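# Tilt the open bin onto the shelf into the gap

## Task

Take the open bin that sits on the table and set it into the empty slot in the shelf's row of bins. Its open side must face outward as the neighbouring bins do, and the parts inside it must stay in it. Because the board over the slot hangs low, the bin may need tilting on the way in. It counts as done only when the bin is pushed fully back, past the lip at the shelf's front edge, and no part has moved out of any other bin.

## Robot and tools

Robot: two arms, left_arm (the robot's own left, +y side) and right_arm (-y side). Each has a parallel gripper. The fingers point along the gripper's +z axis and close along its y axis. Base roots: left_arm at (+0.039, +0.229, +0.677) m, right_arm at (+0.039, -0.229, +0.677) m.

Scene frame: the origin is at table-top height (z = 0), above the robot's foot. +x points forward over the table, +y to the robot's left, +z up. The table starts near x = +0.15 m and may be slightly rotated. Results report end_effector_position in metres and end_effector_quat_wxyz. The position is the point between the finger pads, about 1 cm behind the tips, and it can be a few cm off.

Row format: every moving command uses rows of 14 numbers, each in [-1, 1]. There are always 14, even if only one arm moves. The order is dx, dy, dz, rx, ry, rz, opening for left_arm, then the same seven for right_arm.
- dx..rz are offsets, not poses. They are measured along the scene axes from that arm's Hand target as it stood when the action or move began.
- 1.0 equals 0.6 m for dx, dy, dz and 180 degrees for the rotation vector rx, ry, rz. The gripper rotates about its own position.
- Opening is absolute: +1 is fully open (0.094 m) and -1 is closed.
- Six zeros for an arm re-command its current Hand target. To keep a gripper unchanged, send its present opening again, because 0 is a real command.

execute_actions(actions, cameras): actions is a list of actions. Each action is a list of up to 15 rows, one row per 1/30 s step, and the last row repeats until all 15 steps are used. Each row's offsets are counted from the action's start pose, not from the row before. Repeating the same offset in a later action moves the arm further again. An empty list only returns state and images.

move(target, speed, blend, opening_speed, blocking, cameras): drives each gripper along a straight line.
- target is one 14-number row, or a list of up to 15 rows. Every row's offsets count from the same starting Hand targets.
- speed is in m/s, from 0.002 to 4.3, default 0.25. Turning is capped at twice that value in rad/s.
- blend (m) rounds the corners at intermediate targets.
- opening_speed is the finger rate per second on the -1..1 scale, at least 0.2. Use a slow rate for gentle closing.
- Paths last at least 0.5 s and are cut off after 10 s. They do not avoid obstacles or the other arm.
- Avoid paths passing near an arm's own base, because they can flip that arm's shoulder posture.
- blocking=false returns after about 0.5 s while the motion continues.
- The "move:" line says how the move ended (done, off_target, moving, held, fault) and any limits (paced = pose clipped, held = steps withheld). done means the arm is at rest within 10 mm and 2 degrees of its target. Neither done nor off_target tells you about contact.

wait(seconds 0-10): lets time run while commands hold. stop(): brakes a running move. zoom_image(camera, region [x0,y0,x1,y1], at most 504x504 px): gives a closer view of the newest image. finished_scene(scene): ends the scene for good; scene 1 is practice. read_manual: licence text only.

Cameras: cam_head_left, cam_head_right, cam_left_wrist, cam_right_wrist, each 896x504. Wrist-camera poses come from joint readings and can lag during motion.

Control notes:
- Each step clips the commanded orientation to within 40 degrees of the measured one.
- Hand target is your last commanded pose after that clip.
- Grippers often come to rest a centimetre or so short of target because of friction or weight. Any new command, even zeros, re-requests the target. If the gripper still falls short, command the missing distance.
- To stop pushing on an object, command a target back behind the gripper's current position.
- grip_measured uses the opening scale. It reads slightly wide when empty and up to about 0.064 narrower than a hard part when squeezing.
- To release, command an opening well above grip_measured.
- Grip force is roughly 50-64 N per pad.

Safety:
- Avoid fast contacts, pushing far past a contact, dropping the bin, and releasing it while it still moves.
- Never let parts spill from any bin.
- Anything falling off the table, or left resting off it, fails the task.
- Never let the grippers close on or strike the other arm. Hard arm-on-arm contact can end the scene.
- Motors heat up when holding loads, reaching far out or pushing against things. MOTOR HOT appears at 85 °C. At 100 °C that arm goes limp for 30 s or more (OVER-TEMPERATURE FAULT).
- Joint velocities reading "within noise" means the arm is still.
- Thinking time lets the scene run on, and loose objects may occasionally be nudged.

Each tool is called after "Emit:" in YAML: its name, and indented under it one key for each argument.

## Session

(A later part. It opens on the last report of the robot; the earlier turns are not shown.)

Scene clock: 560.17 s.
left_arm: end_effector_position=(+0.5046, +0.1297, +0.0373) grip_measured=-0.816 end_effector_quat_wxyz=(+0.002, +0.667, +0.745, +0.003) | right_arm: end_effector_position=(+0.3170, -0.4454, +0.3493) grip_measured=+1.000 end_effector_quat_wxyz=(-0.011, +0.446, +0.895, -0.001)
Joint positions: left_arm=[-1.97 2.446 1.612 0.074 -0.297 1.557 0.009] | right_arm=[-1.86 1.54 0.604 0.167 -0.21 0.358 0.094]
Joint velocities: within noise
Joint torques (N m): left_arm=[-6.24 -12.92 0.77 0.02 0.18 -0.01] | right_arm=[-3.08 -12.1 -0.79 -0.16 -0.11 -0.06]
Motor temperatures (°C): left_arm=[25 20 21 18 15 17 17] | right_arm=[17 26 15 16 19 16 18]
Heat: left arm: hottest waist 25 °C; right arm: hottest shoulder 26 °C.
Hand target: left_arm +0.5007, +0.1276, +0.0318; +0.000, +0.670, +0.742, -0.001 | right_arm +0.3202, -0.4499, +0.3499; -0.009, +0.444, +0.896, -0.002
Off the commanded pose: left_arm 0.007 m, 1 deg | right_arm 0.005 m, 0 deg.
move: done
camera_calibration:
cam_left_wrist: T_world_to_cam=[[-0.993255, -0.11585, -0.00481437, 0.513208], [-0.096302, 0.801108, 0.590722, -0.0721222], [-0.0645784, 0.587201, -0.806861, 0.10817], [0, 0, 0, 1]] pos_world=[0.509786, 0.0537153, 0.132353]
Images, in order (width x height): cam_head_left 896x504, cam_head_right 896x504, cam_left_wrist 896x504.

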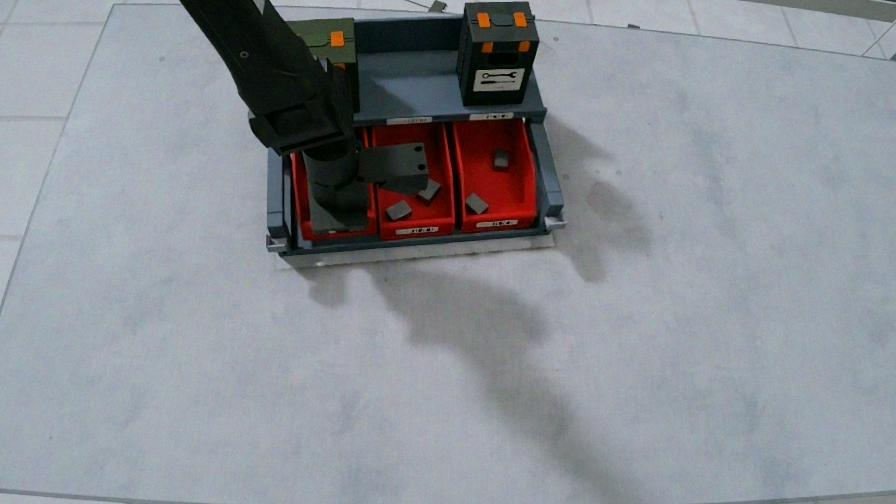

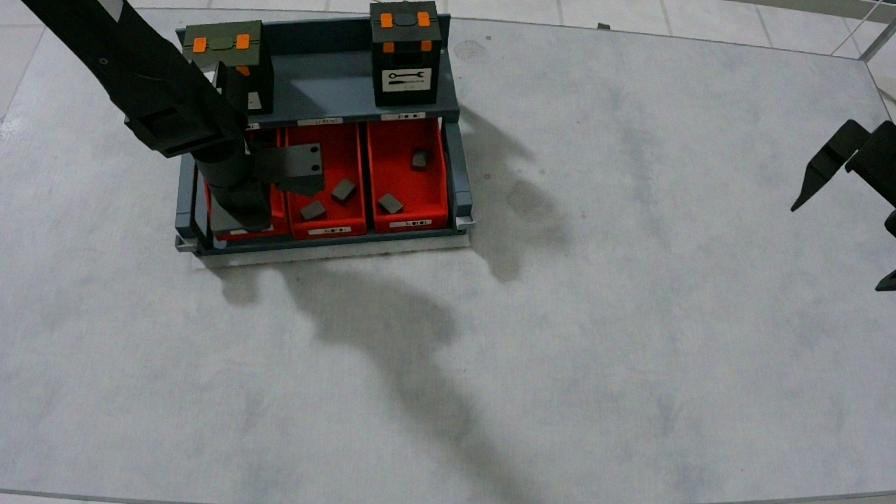

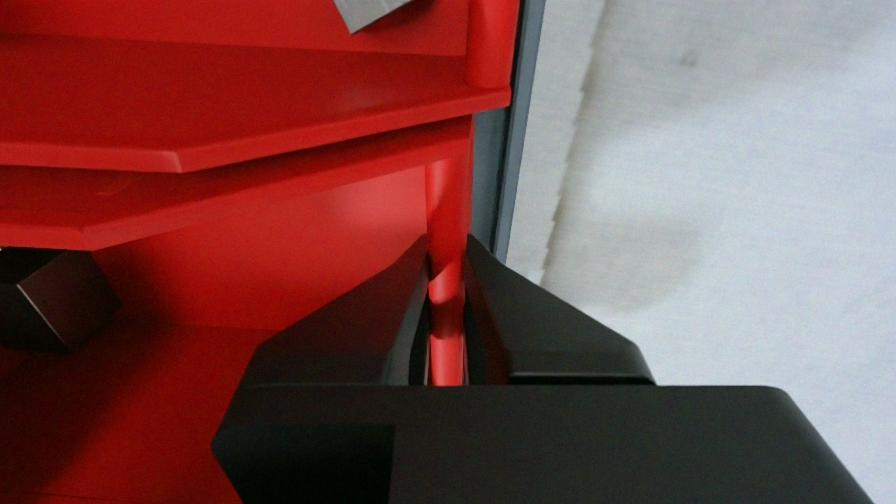

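Emit:
move:
  target: [0.0,0.0035,-0.022,0,0,0,-0.97, 0,0,0,0,0,0,1.0]
  speed: 0.03
  cameras: ["cam_head_left","cam_head_right","cam_left_wrist"]

Emit:
zoom_image:
  camera: "cam_left_wrist"
  region: [300, 0, 620, 260]

Emit:
zoom_image:
  camera: "cam_head_right"
  region: [140, 100, 340, 310]

Scene clock: 569.60 s.
left_arm: end_effector_position=(+0.5054, +0.1278, +0.0258) grip_measured=-0.817 end_effector_quat_wxyz=(+0.003, +0.667, +0.745, +0.002) | right_arm: end_effector_position=(+0.3170, -0.4454, +0.3493) grip_measured=+1.000 end_effector_quat_wxyz=(-0.011, +0.446, +0.895, -0.001)
Joint positions: left_arm=[-1.967 2.476 1.653 0.064 -0.291 1.557 0.009] | right_arm=[-1.86 1.54 0.604 0.167 -0.21 0.358 0.094]
Joint velocities: within noise
Joint torques (N m): left_arm=[-6.01 -12.69 0.88 0.16 0.21 0.08] | right_arm=[-3.19 -11.63 -0.69 -0.05 -0.08 -0.05]
Motor temperatures (°C): left_arm=[25 20 21 18 15 17 17] | right_arm=[17 26 15 16 19 16 18]
Heat: left arm: hottest waist 25 °C; right arm: hottest shoulder 26 °C.
Hand target: left_arm +0.5009, +0.1299, +0.0186; +0.000, +0.670, +0.742, -0.001 | right_arm +0.3202, -0.4499, +0.3499; -0.009, +0.444, +0.896, -0.002
Off the commanded pose: left_arm 0.009 m, 1 deg | right_arm 0.005 m, 0 deg.
move: done
camera_calibration:
cam_left_wrist: T_world_to_cam=[[-0.992985, -0.118131, -0.00514998, 0.513995], [-0.0985921, 0.803125, 0.587596, -0.0628111], [-0.0652775, 0.583982, -0.809138, 0.100966], [0, 0, 0, 1]] pos_world=[0.510787, 0.0522021, 0.12125]
Images, in order (width x height): cam_head_left 896x504, cam_head_right 896x504, cam_left_wrist 896x504.

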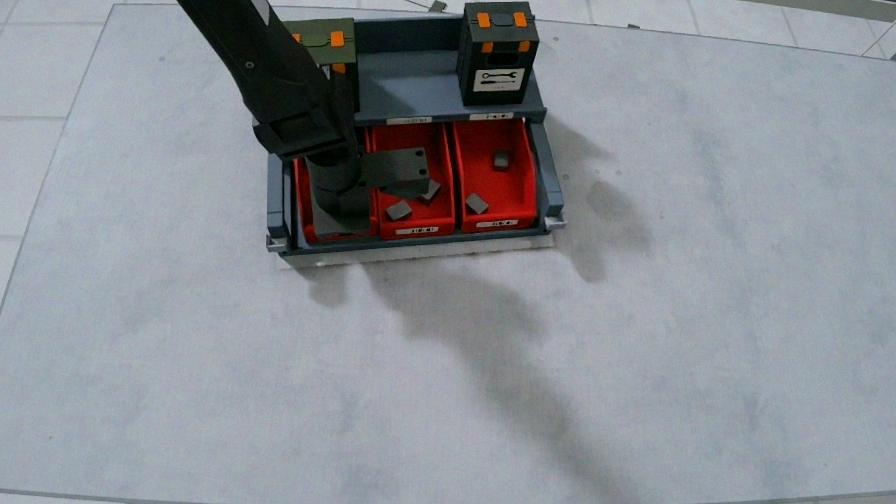

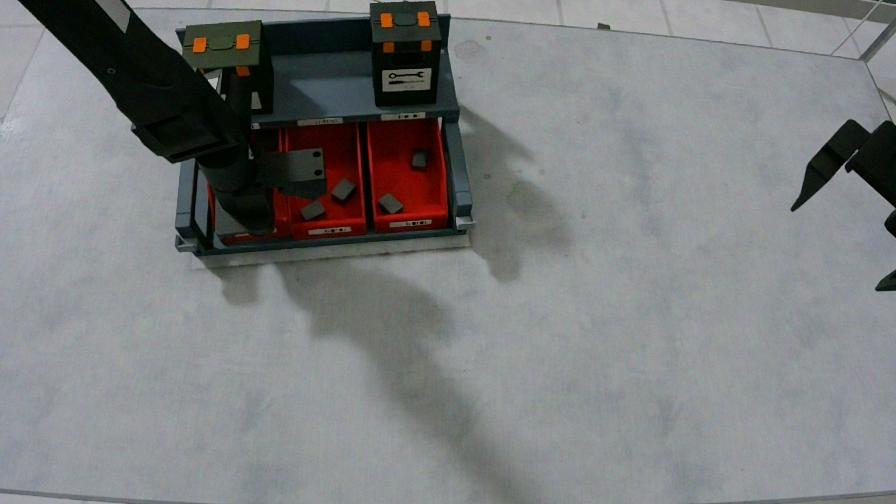

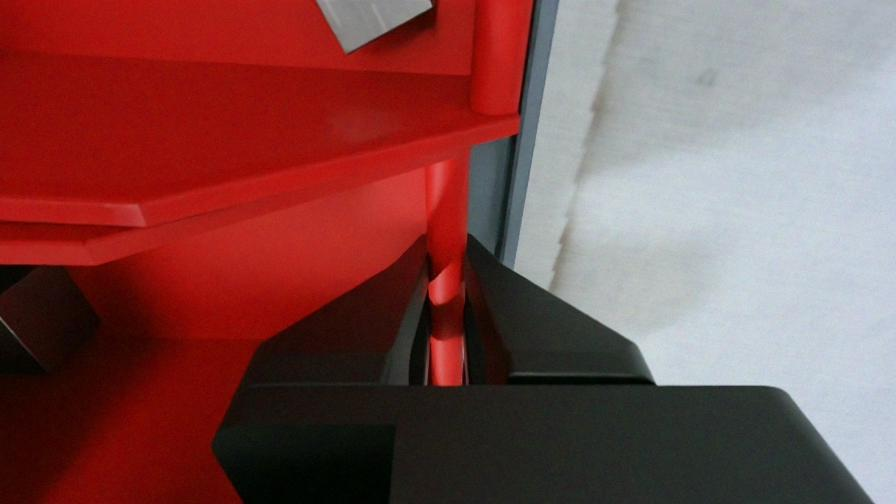

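Scaled by 1.575 from the camera's 896x504 image, which has a finer 1280x720 frame.

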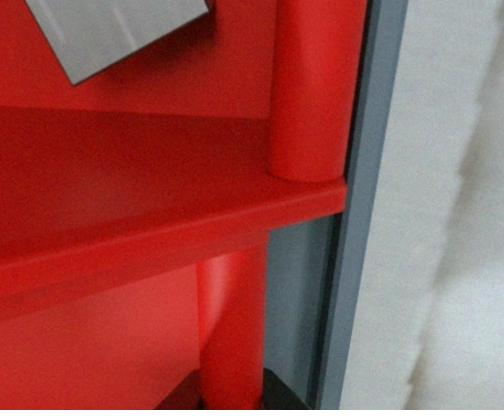

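Scaled by 2.400 from the camera's 896x504 image, which has a finer 1280x720 frame.

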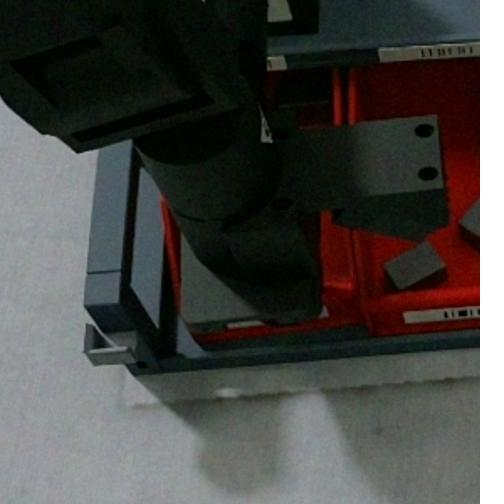

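Emit:
move:
  target:
    - [0.0,0.012,0.008,0,0,0,-0.97, 0,0,0,0,0,0,1.0]
    - [0.0,0.012,0.0,0,0,0,-0.97, 0,0,0,0,0,0,1.0]
  speed: 0.03
  cameras: ["cam_head_left","cam_head_right","cam_left_wrist"]

Emit:
zoom_image:
  camera: "cam_head_right"
  region: [140, 100, 340, 310]

Scene clock: 582.87 s.
left_arm: end_effector_position=(+0.5049, +0.1277, +0.0256) grip_measured=-0.817 end_effector_quat_wxyz=(+0.004, +0.666, +0.746, +0.000) | right_arm: end_effector_position=(+0.3170, -0.4454, +0.3493) grip_measured=+1.000 end_effector_quat_wxyz=(-0.011, +0.446, +0.895, -0.001)
Joint positions: left_arm=[-1.966 2.476 1.653 0.063 -0.286 1.557 0.009] | right_arm=[-1.86 1.54 0.604 0.167 -0.21 0.358 0.094]
Joint velocities: within noise
Joint torques (N m): left_arm=[-5.48 -13.16 0.46 0.35 0.31 0.14] | right_arm=[-3.43 -12.04 -0.81 -0.1 -0.06 -0.08]
Motor temperatures (°C): left_arm=[25 20 20 18 15 17 17] | right_arm=[17 26 15 16 19 16 18]
Heat: left arm: hottest waist 25 °C; right arm: hottest shoulder 26 °C.
Hand target: left_arm +0.5009, +0.1369, +0.0186; +0.000, +0.670, +0.742, -0.001 | right_arm +0.3202, -0.4499, +0.3499; -0.009, +0.444, +0.896, -0.002
Off the commanded pose: left_arm 0.012 m, 1 deg | right_arm 0.005 m, 0 deg.
move: off_target (left_arm)
camera_calibration:
cam_left_wrist: T_world_to_cam=[[-0.992955, -0.118445, -0.00338454, 0.513429], [-0.0980889, 0.805606, 0.584275, -0.0632094], [-0.066478, 0.58049, -0.811549, 0.101882], [0, 0, 0, 1]] pos_world=[0.510385, 0.0525934, 0.121352]
Images, in order (width x height): cam_head_left 896x504, cam_head_right 896x504, cam_left_wrist 896x504.

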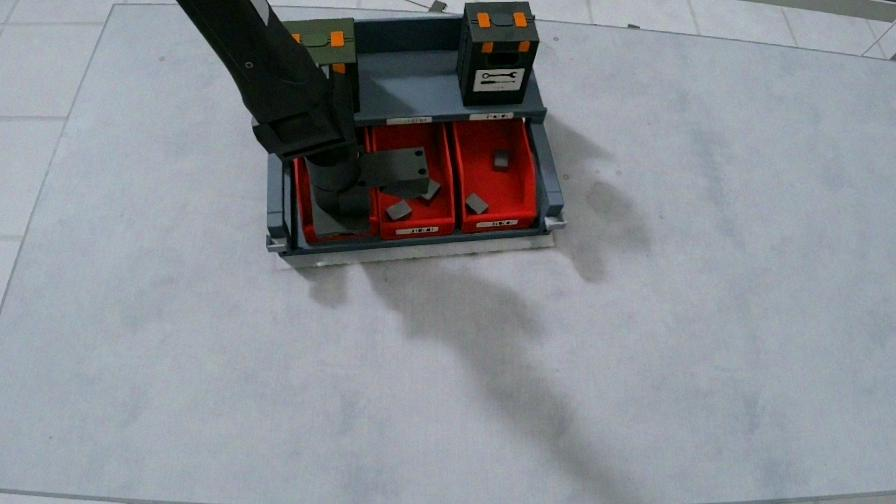

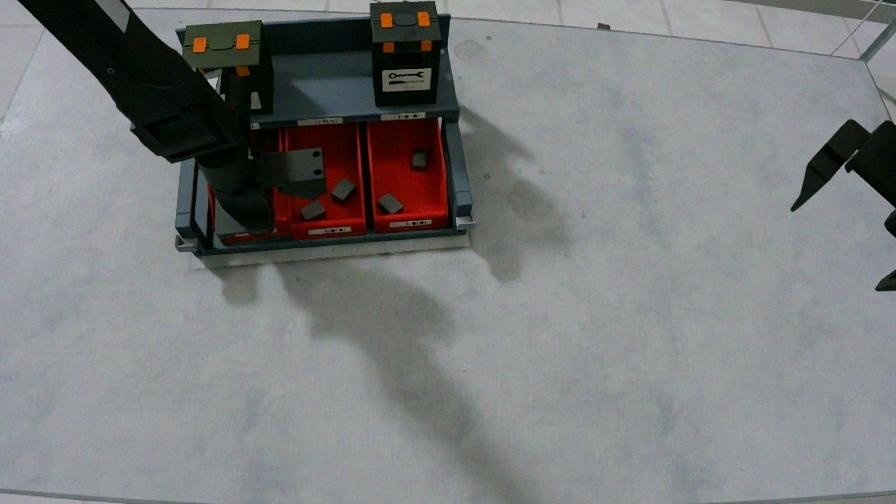

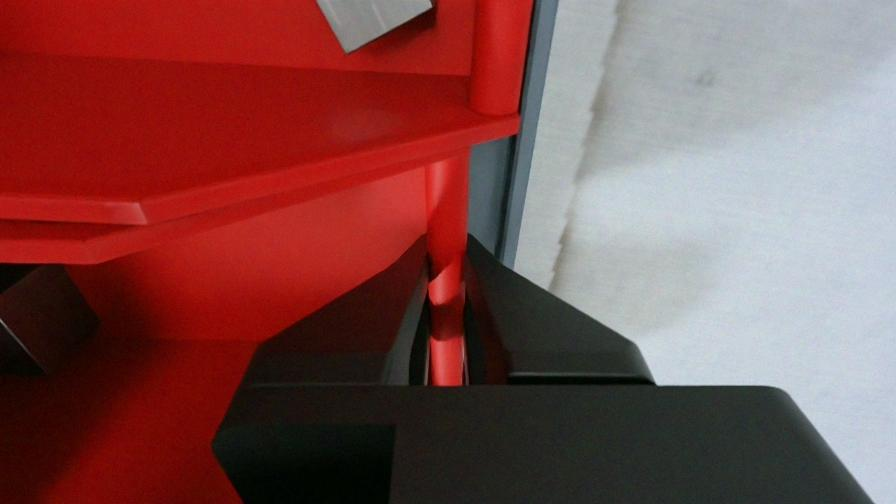

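Scaled by 2.400 from the camera's 896x504 image, which has a finer 1280x720 frame.

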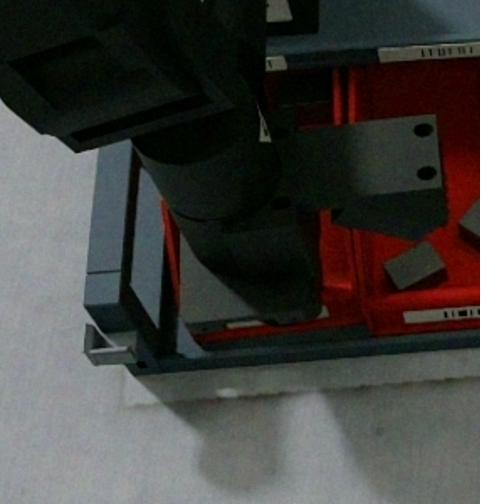

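Emit:
move:
  target:
    - [0.0,0.0,0.0,0,0,0,-0.7, 0,0,0,0,0,0,1.0]
    - [0.0,0.0,0.1,0,0,0,-0.7, 0,0,0,0,0,0,1.0]
    - [-0.08,0.0,0.2,0,0,0,-0.7, 0,0,0,0,0,0,1.0]
  speed: [0.03,0.05,0.12]
  opening_speed: 0.3
  cameras: ["cam_head_left","cam_head_right","cam_left_wrist"]

Emit:
zoom_image:
  camera: "cam_head_left"
  region: [250, 100, 430, 310]

Emit:
zoom_image:
  camera: "cam_left_wrist"
  region: [150, 0, 650, 400]

Scene clock: 592.43 s.
left_arm: end_effector_position=(+0.4460, +0.1399, +0.1304) grip_measured=-0.702 end_effector_quat_wxyz=(-0.007, +0.673, +0.740, -0.005) | right_arm: end_effector_position=(+0.3170, -0.4454, +0.3493) grip_measured=+1.000 end_effector_quat_wxyz=(-0.011, +0.446, +0.895, -0.001)
Joint positions: left_arm=[-1.992 2.225 1.218 0.219 -0.314 1.549 0.014] | right_arm=[-1.86 1.54 0.604 0.167 -0.21 0.358 0.094]
Joint velocities: within noise
Joint torques (N m): left_arm=[-6.42 -14.45 -2.62 0.65 -0.03 -0.15] | right_arm=[-2.96 -11.81 -0.77 -0.13 -0.08 -0.04]
Motor temperatures (°C): left_arm=[25 20 20 18 15 17 16] | right_arm=[17 26 15 15 19 16 18]
Heat: left arm: hottest waist 25 °C; right arm: hottest shoulder 26 °C.
Hand target: left_arm +0.4527, +0.1371, +0.1386; +0.000, +0.670, +0.742, -0.001 | right_arm +0.3202, -0.4499, +0.3499; -0.009, +0.444, +0.896, -0.002
Off the commanded pose: left_arm 0.011 m, 1 deg | right_arm 0.005 m, 0 deg.
move: off_target (left_arm)
camera_calibration:
cam_left_wrist: T_world_to_cam=[[-0.994742, -0.100641, 0.0189852, 0.452127], [-0.0698933, 0.802585, 0.592429, -0.153259], [-0.0748601, 0.587987, -0.805399, 0.177809], [0, 0, 0, 1]] pos_world=[0.452348, 0.0639565, 0.225418]
Images, in order (width x height): cam_head_left 896x504, cam_head_right 896x504, cam_left_wrist 896x504.

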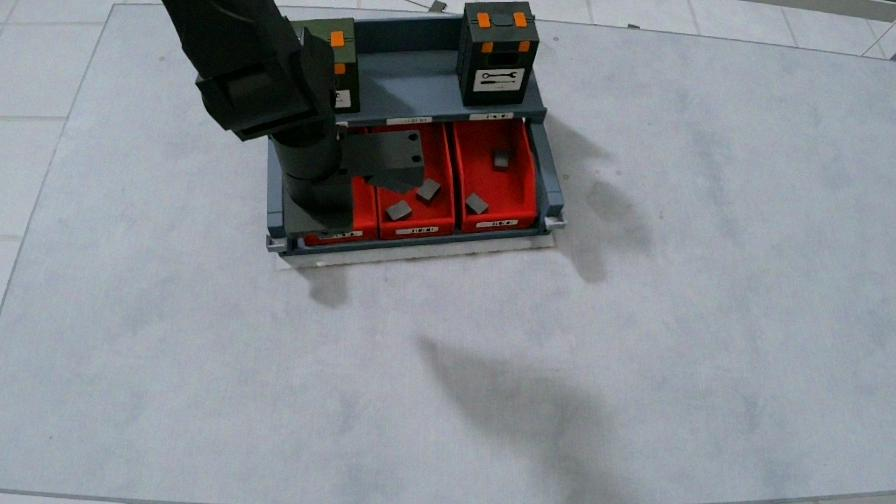

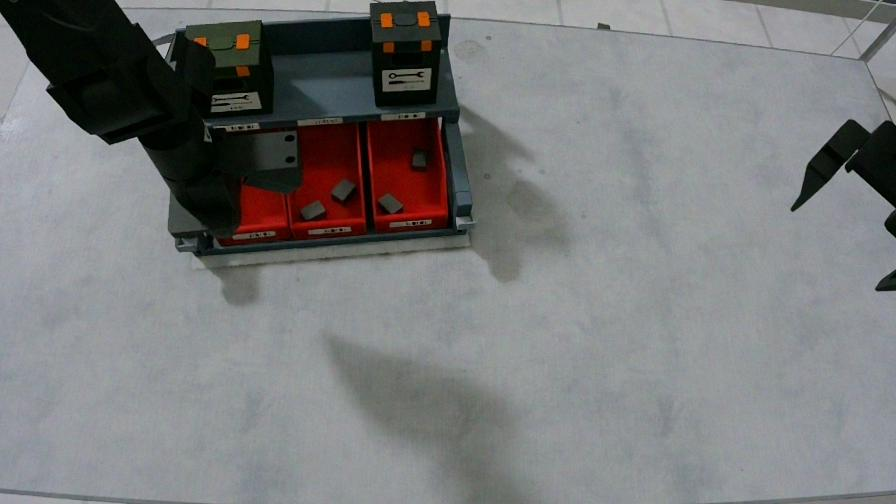

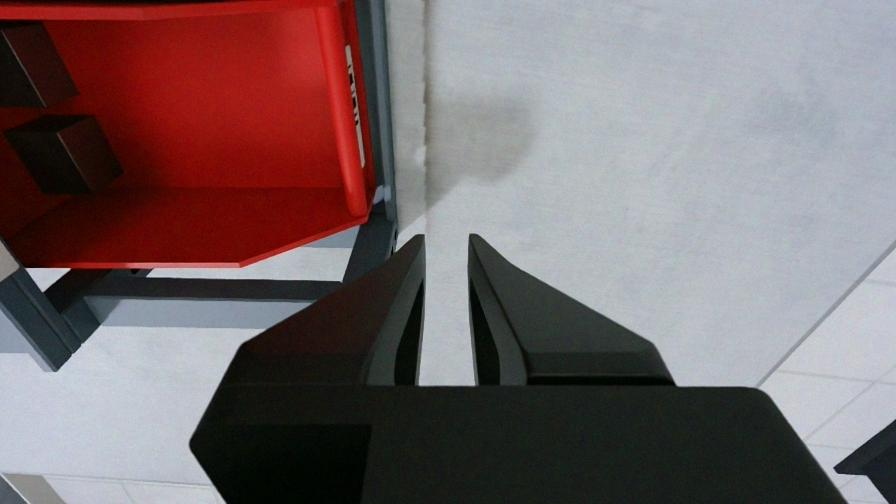

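Scaled by 2.400 from the camera's 896x504 image, which has a finer 1280x720 frame.

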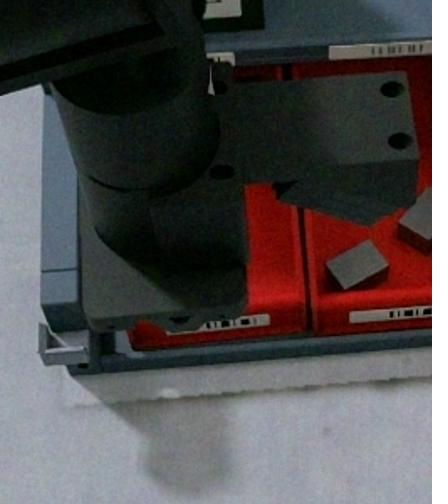

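Scaled by 1.008 from the camera's 896x504 image, which has a finer 1280x720 frame.

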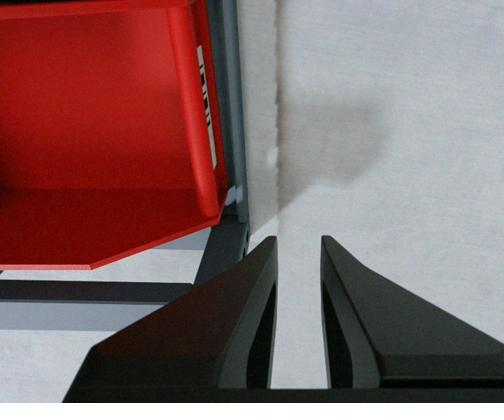

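Emit:
move:
  target:
    - [-0.1,0.0,0.15,0,0,0,0, 0,0,0,0,0,0,1.0]
    - [-0.05,0.4,0.35,0,0,0,0, 0,0,0,0,0,0,1.0]
  speed: 0.25
  blend: [0.05,0]
  cameras: ["cam_head_left","cam_head_right","cam_left_wrist"]

Emit:
zoom_image:
  camera: "cam_head_left"
  region: [250, 90, 580, 270]

Emit:
zoom_image:
  camera: "cam_head_right"
  region: [160, 90, 490, 270]

Scene clock: 599.90 s.
left_arm: end_effector_position=(+0.4175, +0.3741, +0.3450) grip_measured=-0.002 end_effector_quat_wxyz=(-0.003, +0.667, +0.745, -0.005) | right_arm: end_effector_position=(+0.3170, -0.4454, +0.3493) grip_measured=+1.000 end_effector_quat_wxyz=(-0.011, +0.446, +0.895, -0.001)
Joint positions: left_arm=[-1.57 1.493 0.726 0.031 0 1.827 0.047] | right_arm=[-1.86 1.54 0.604 0.167 -0.21 0.358 0.094]
Joint velocities: within noise
Joint torques (N m): left_arm=[-0.38 -12.51 0.17 0.12 0.21 0.11] | right_arm=[-2.73 -12.04 -0.73 -0.02 -0.09 -0.04]
Motor temperatures (°C): left_arm=[25 20 20 18 15 17 16] | right_arm=[17 26 15 15 19 16 18]
Heat: left arm: hottest waist 25 °C; right arm: hottest shoulder 26 °C.
Hand target: left_arm +0.4226, +0.3771, +0.3485; +0.000, +0.670, +0.742, -0.001 | right_arm +0.3202, -0.4499, +0.3499; -0.009, +0.444, +0.896, -0.002
Off the commanded pose: left_arm 0.007 m, 1 deg | right_arm 0.005 m, 0 deg.
move: done
camera_calibration:
cam_left_wrist: T_world_to_cam=[[-0.993004, -0.117434, 0.0123529, 0.451024], [-0.0877879, 0.804159, 0.587896, -0.461857], [-0.0789728, 0.582698, -0.808843, 0.215672], [0, 0, 0, 1]] pos_world=[0.424355, 0.298701, 0.440397]
Images, in order (width x height): cam_head_left 896x504, cam_head_right 896x504, cam_left_wrist 896x504.

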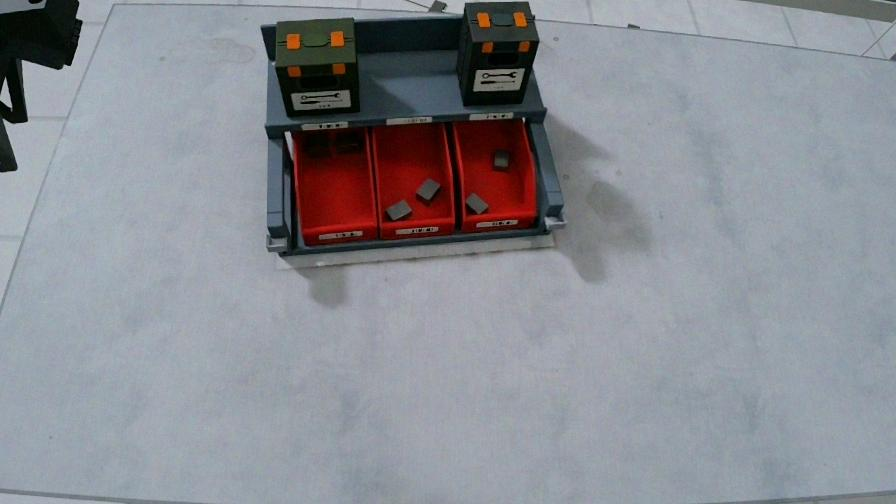

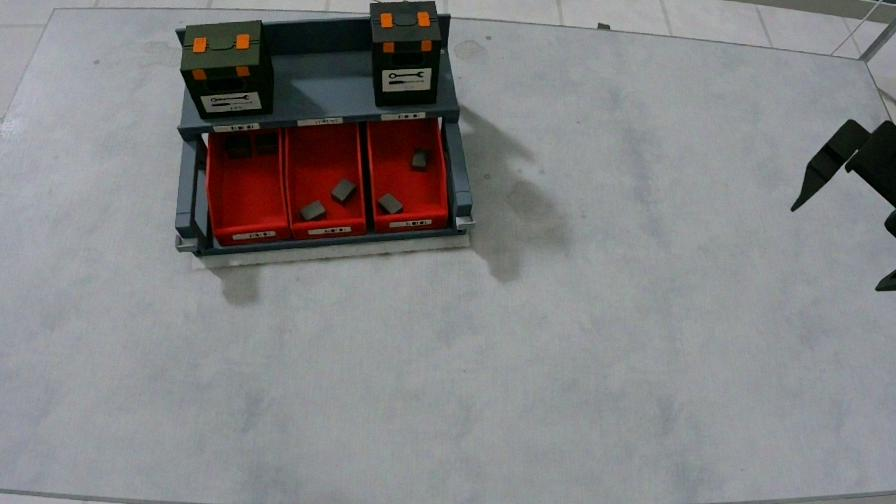

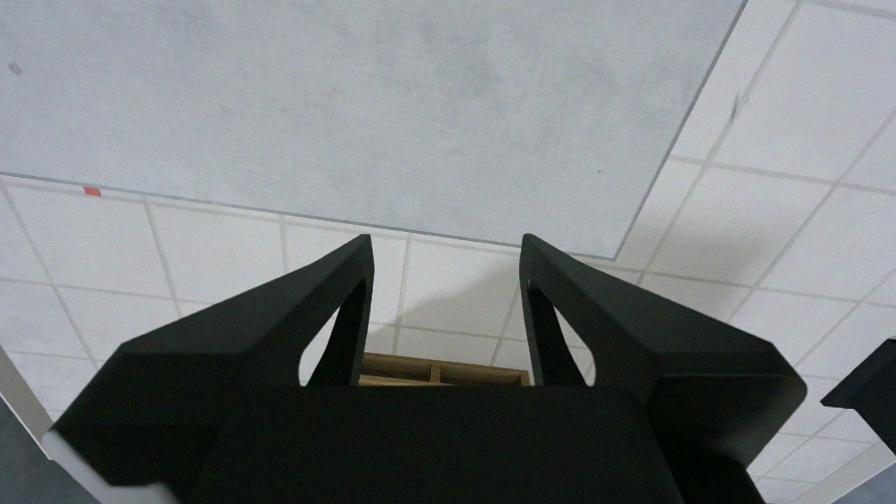

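Scaled by 1.527 from the camera's 896x504 image, which has a finer 1280x720 frame.

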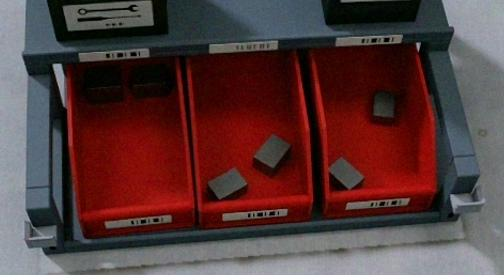

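Scaled by 1.527 from the camera's 896x504 image, which has a finer 1280x720 frame.

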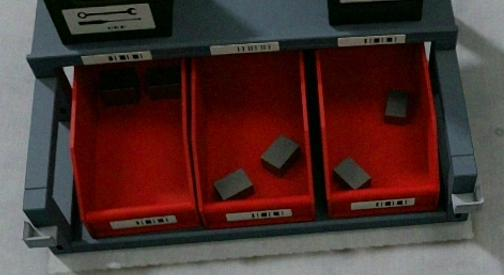

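Emit:
finished_scene:
  scene: 1

The scene is finished: the task was done.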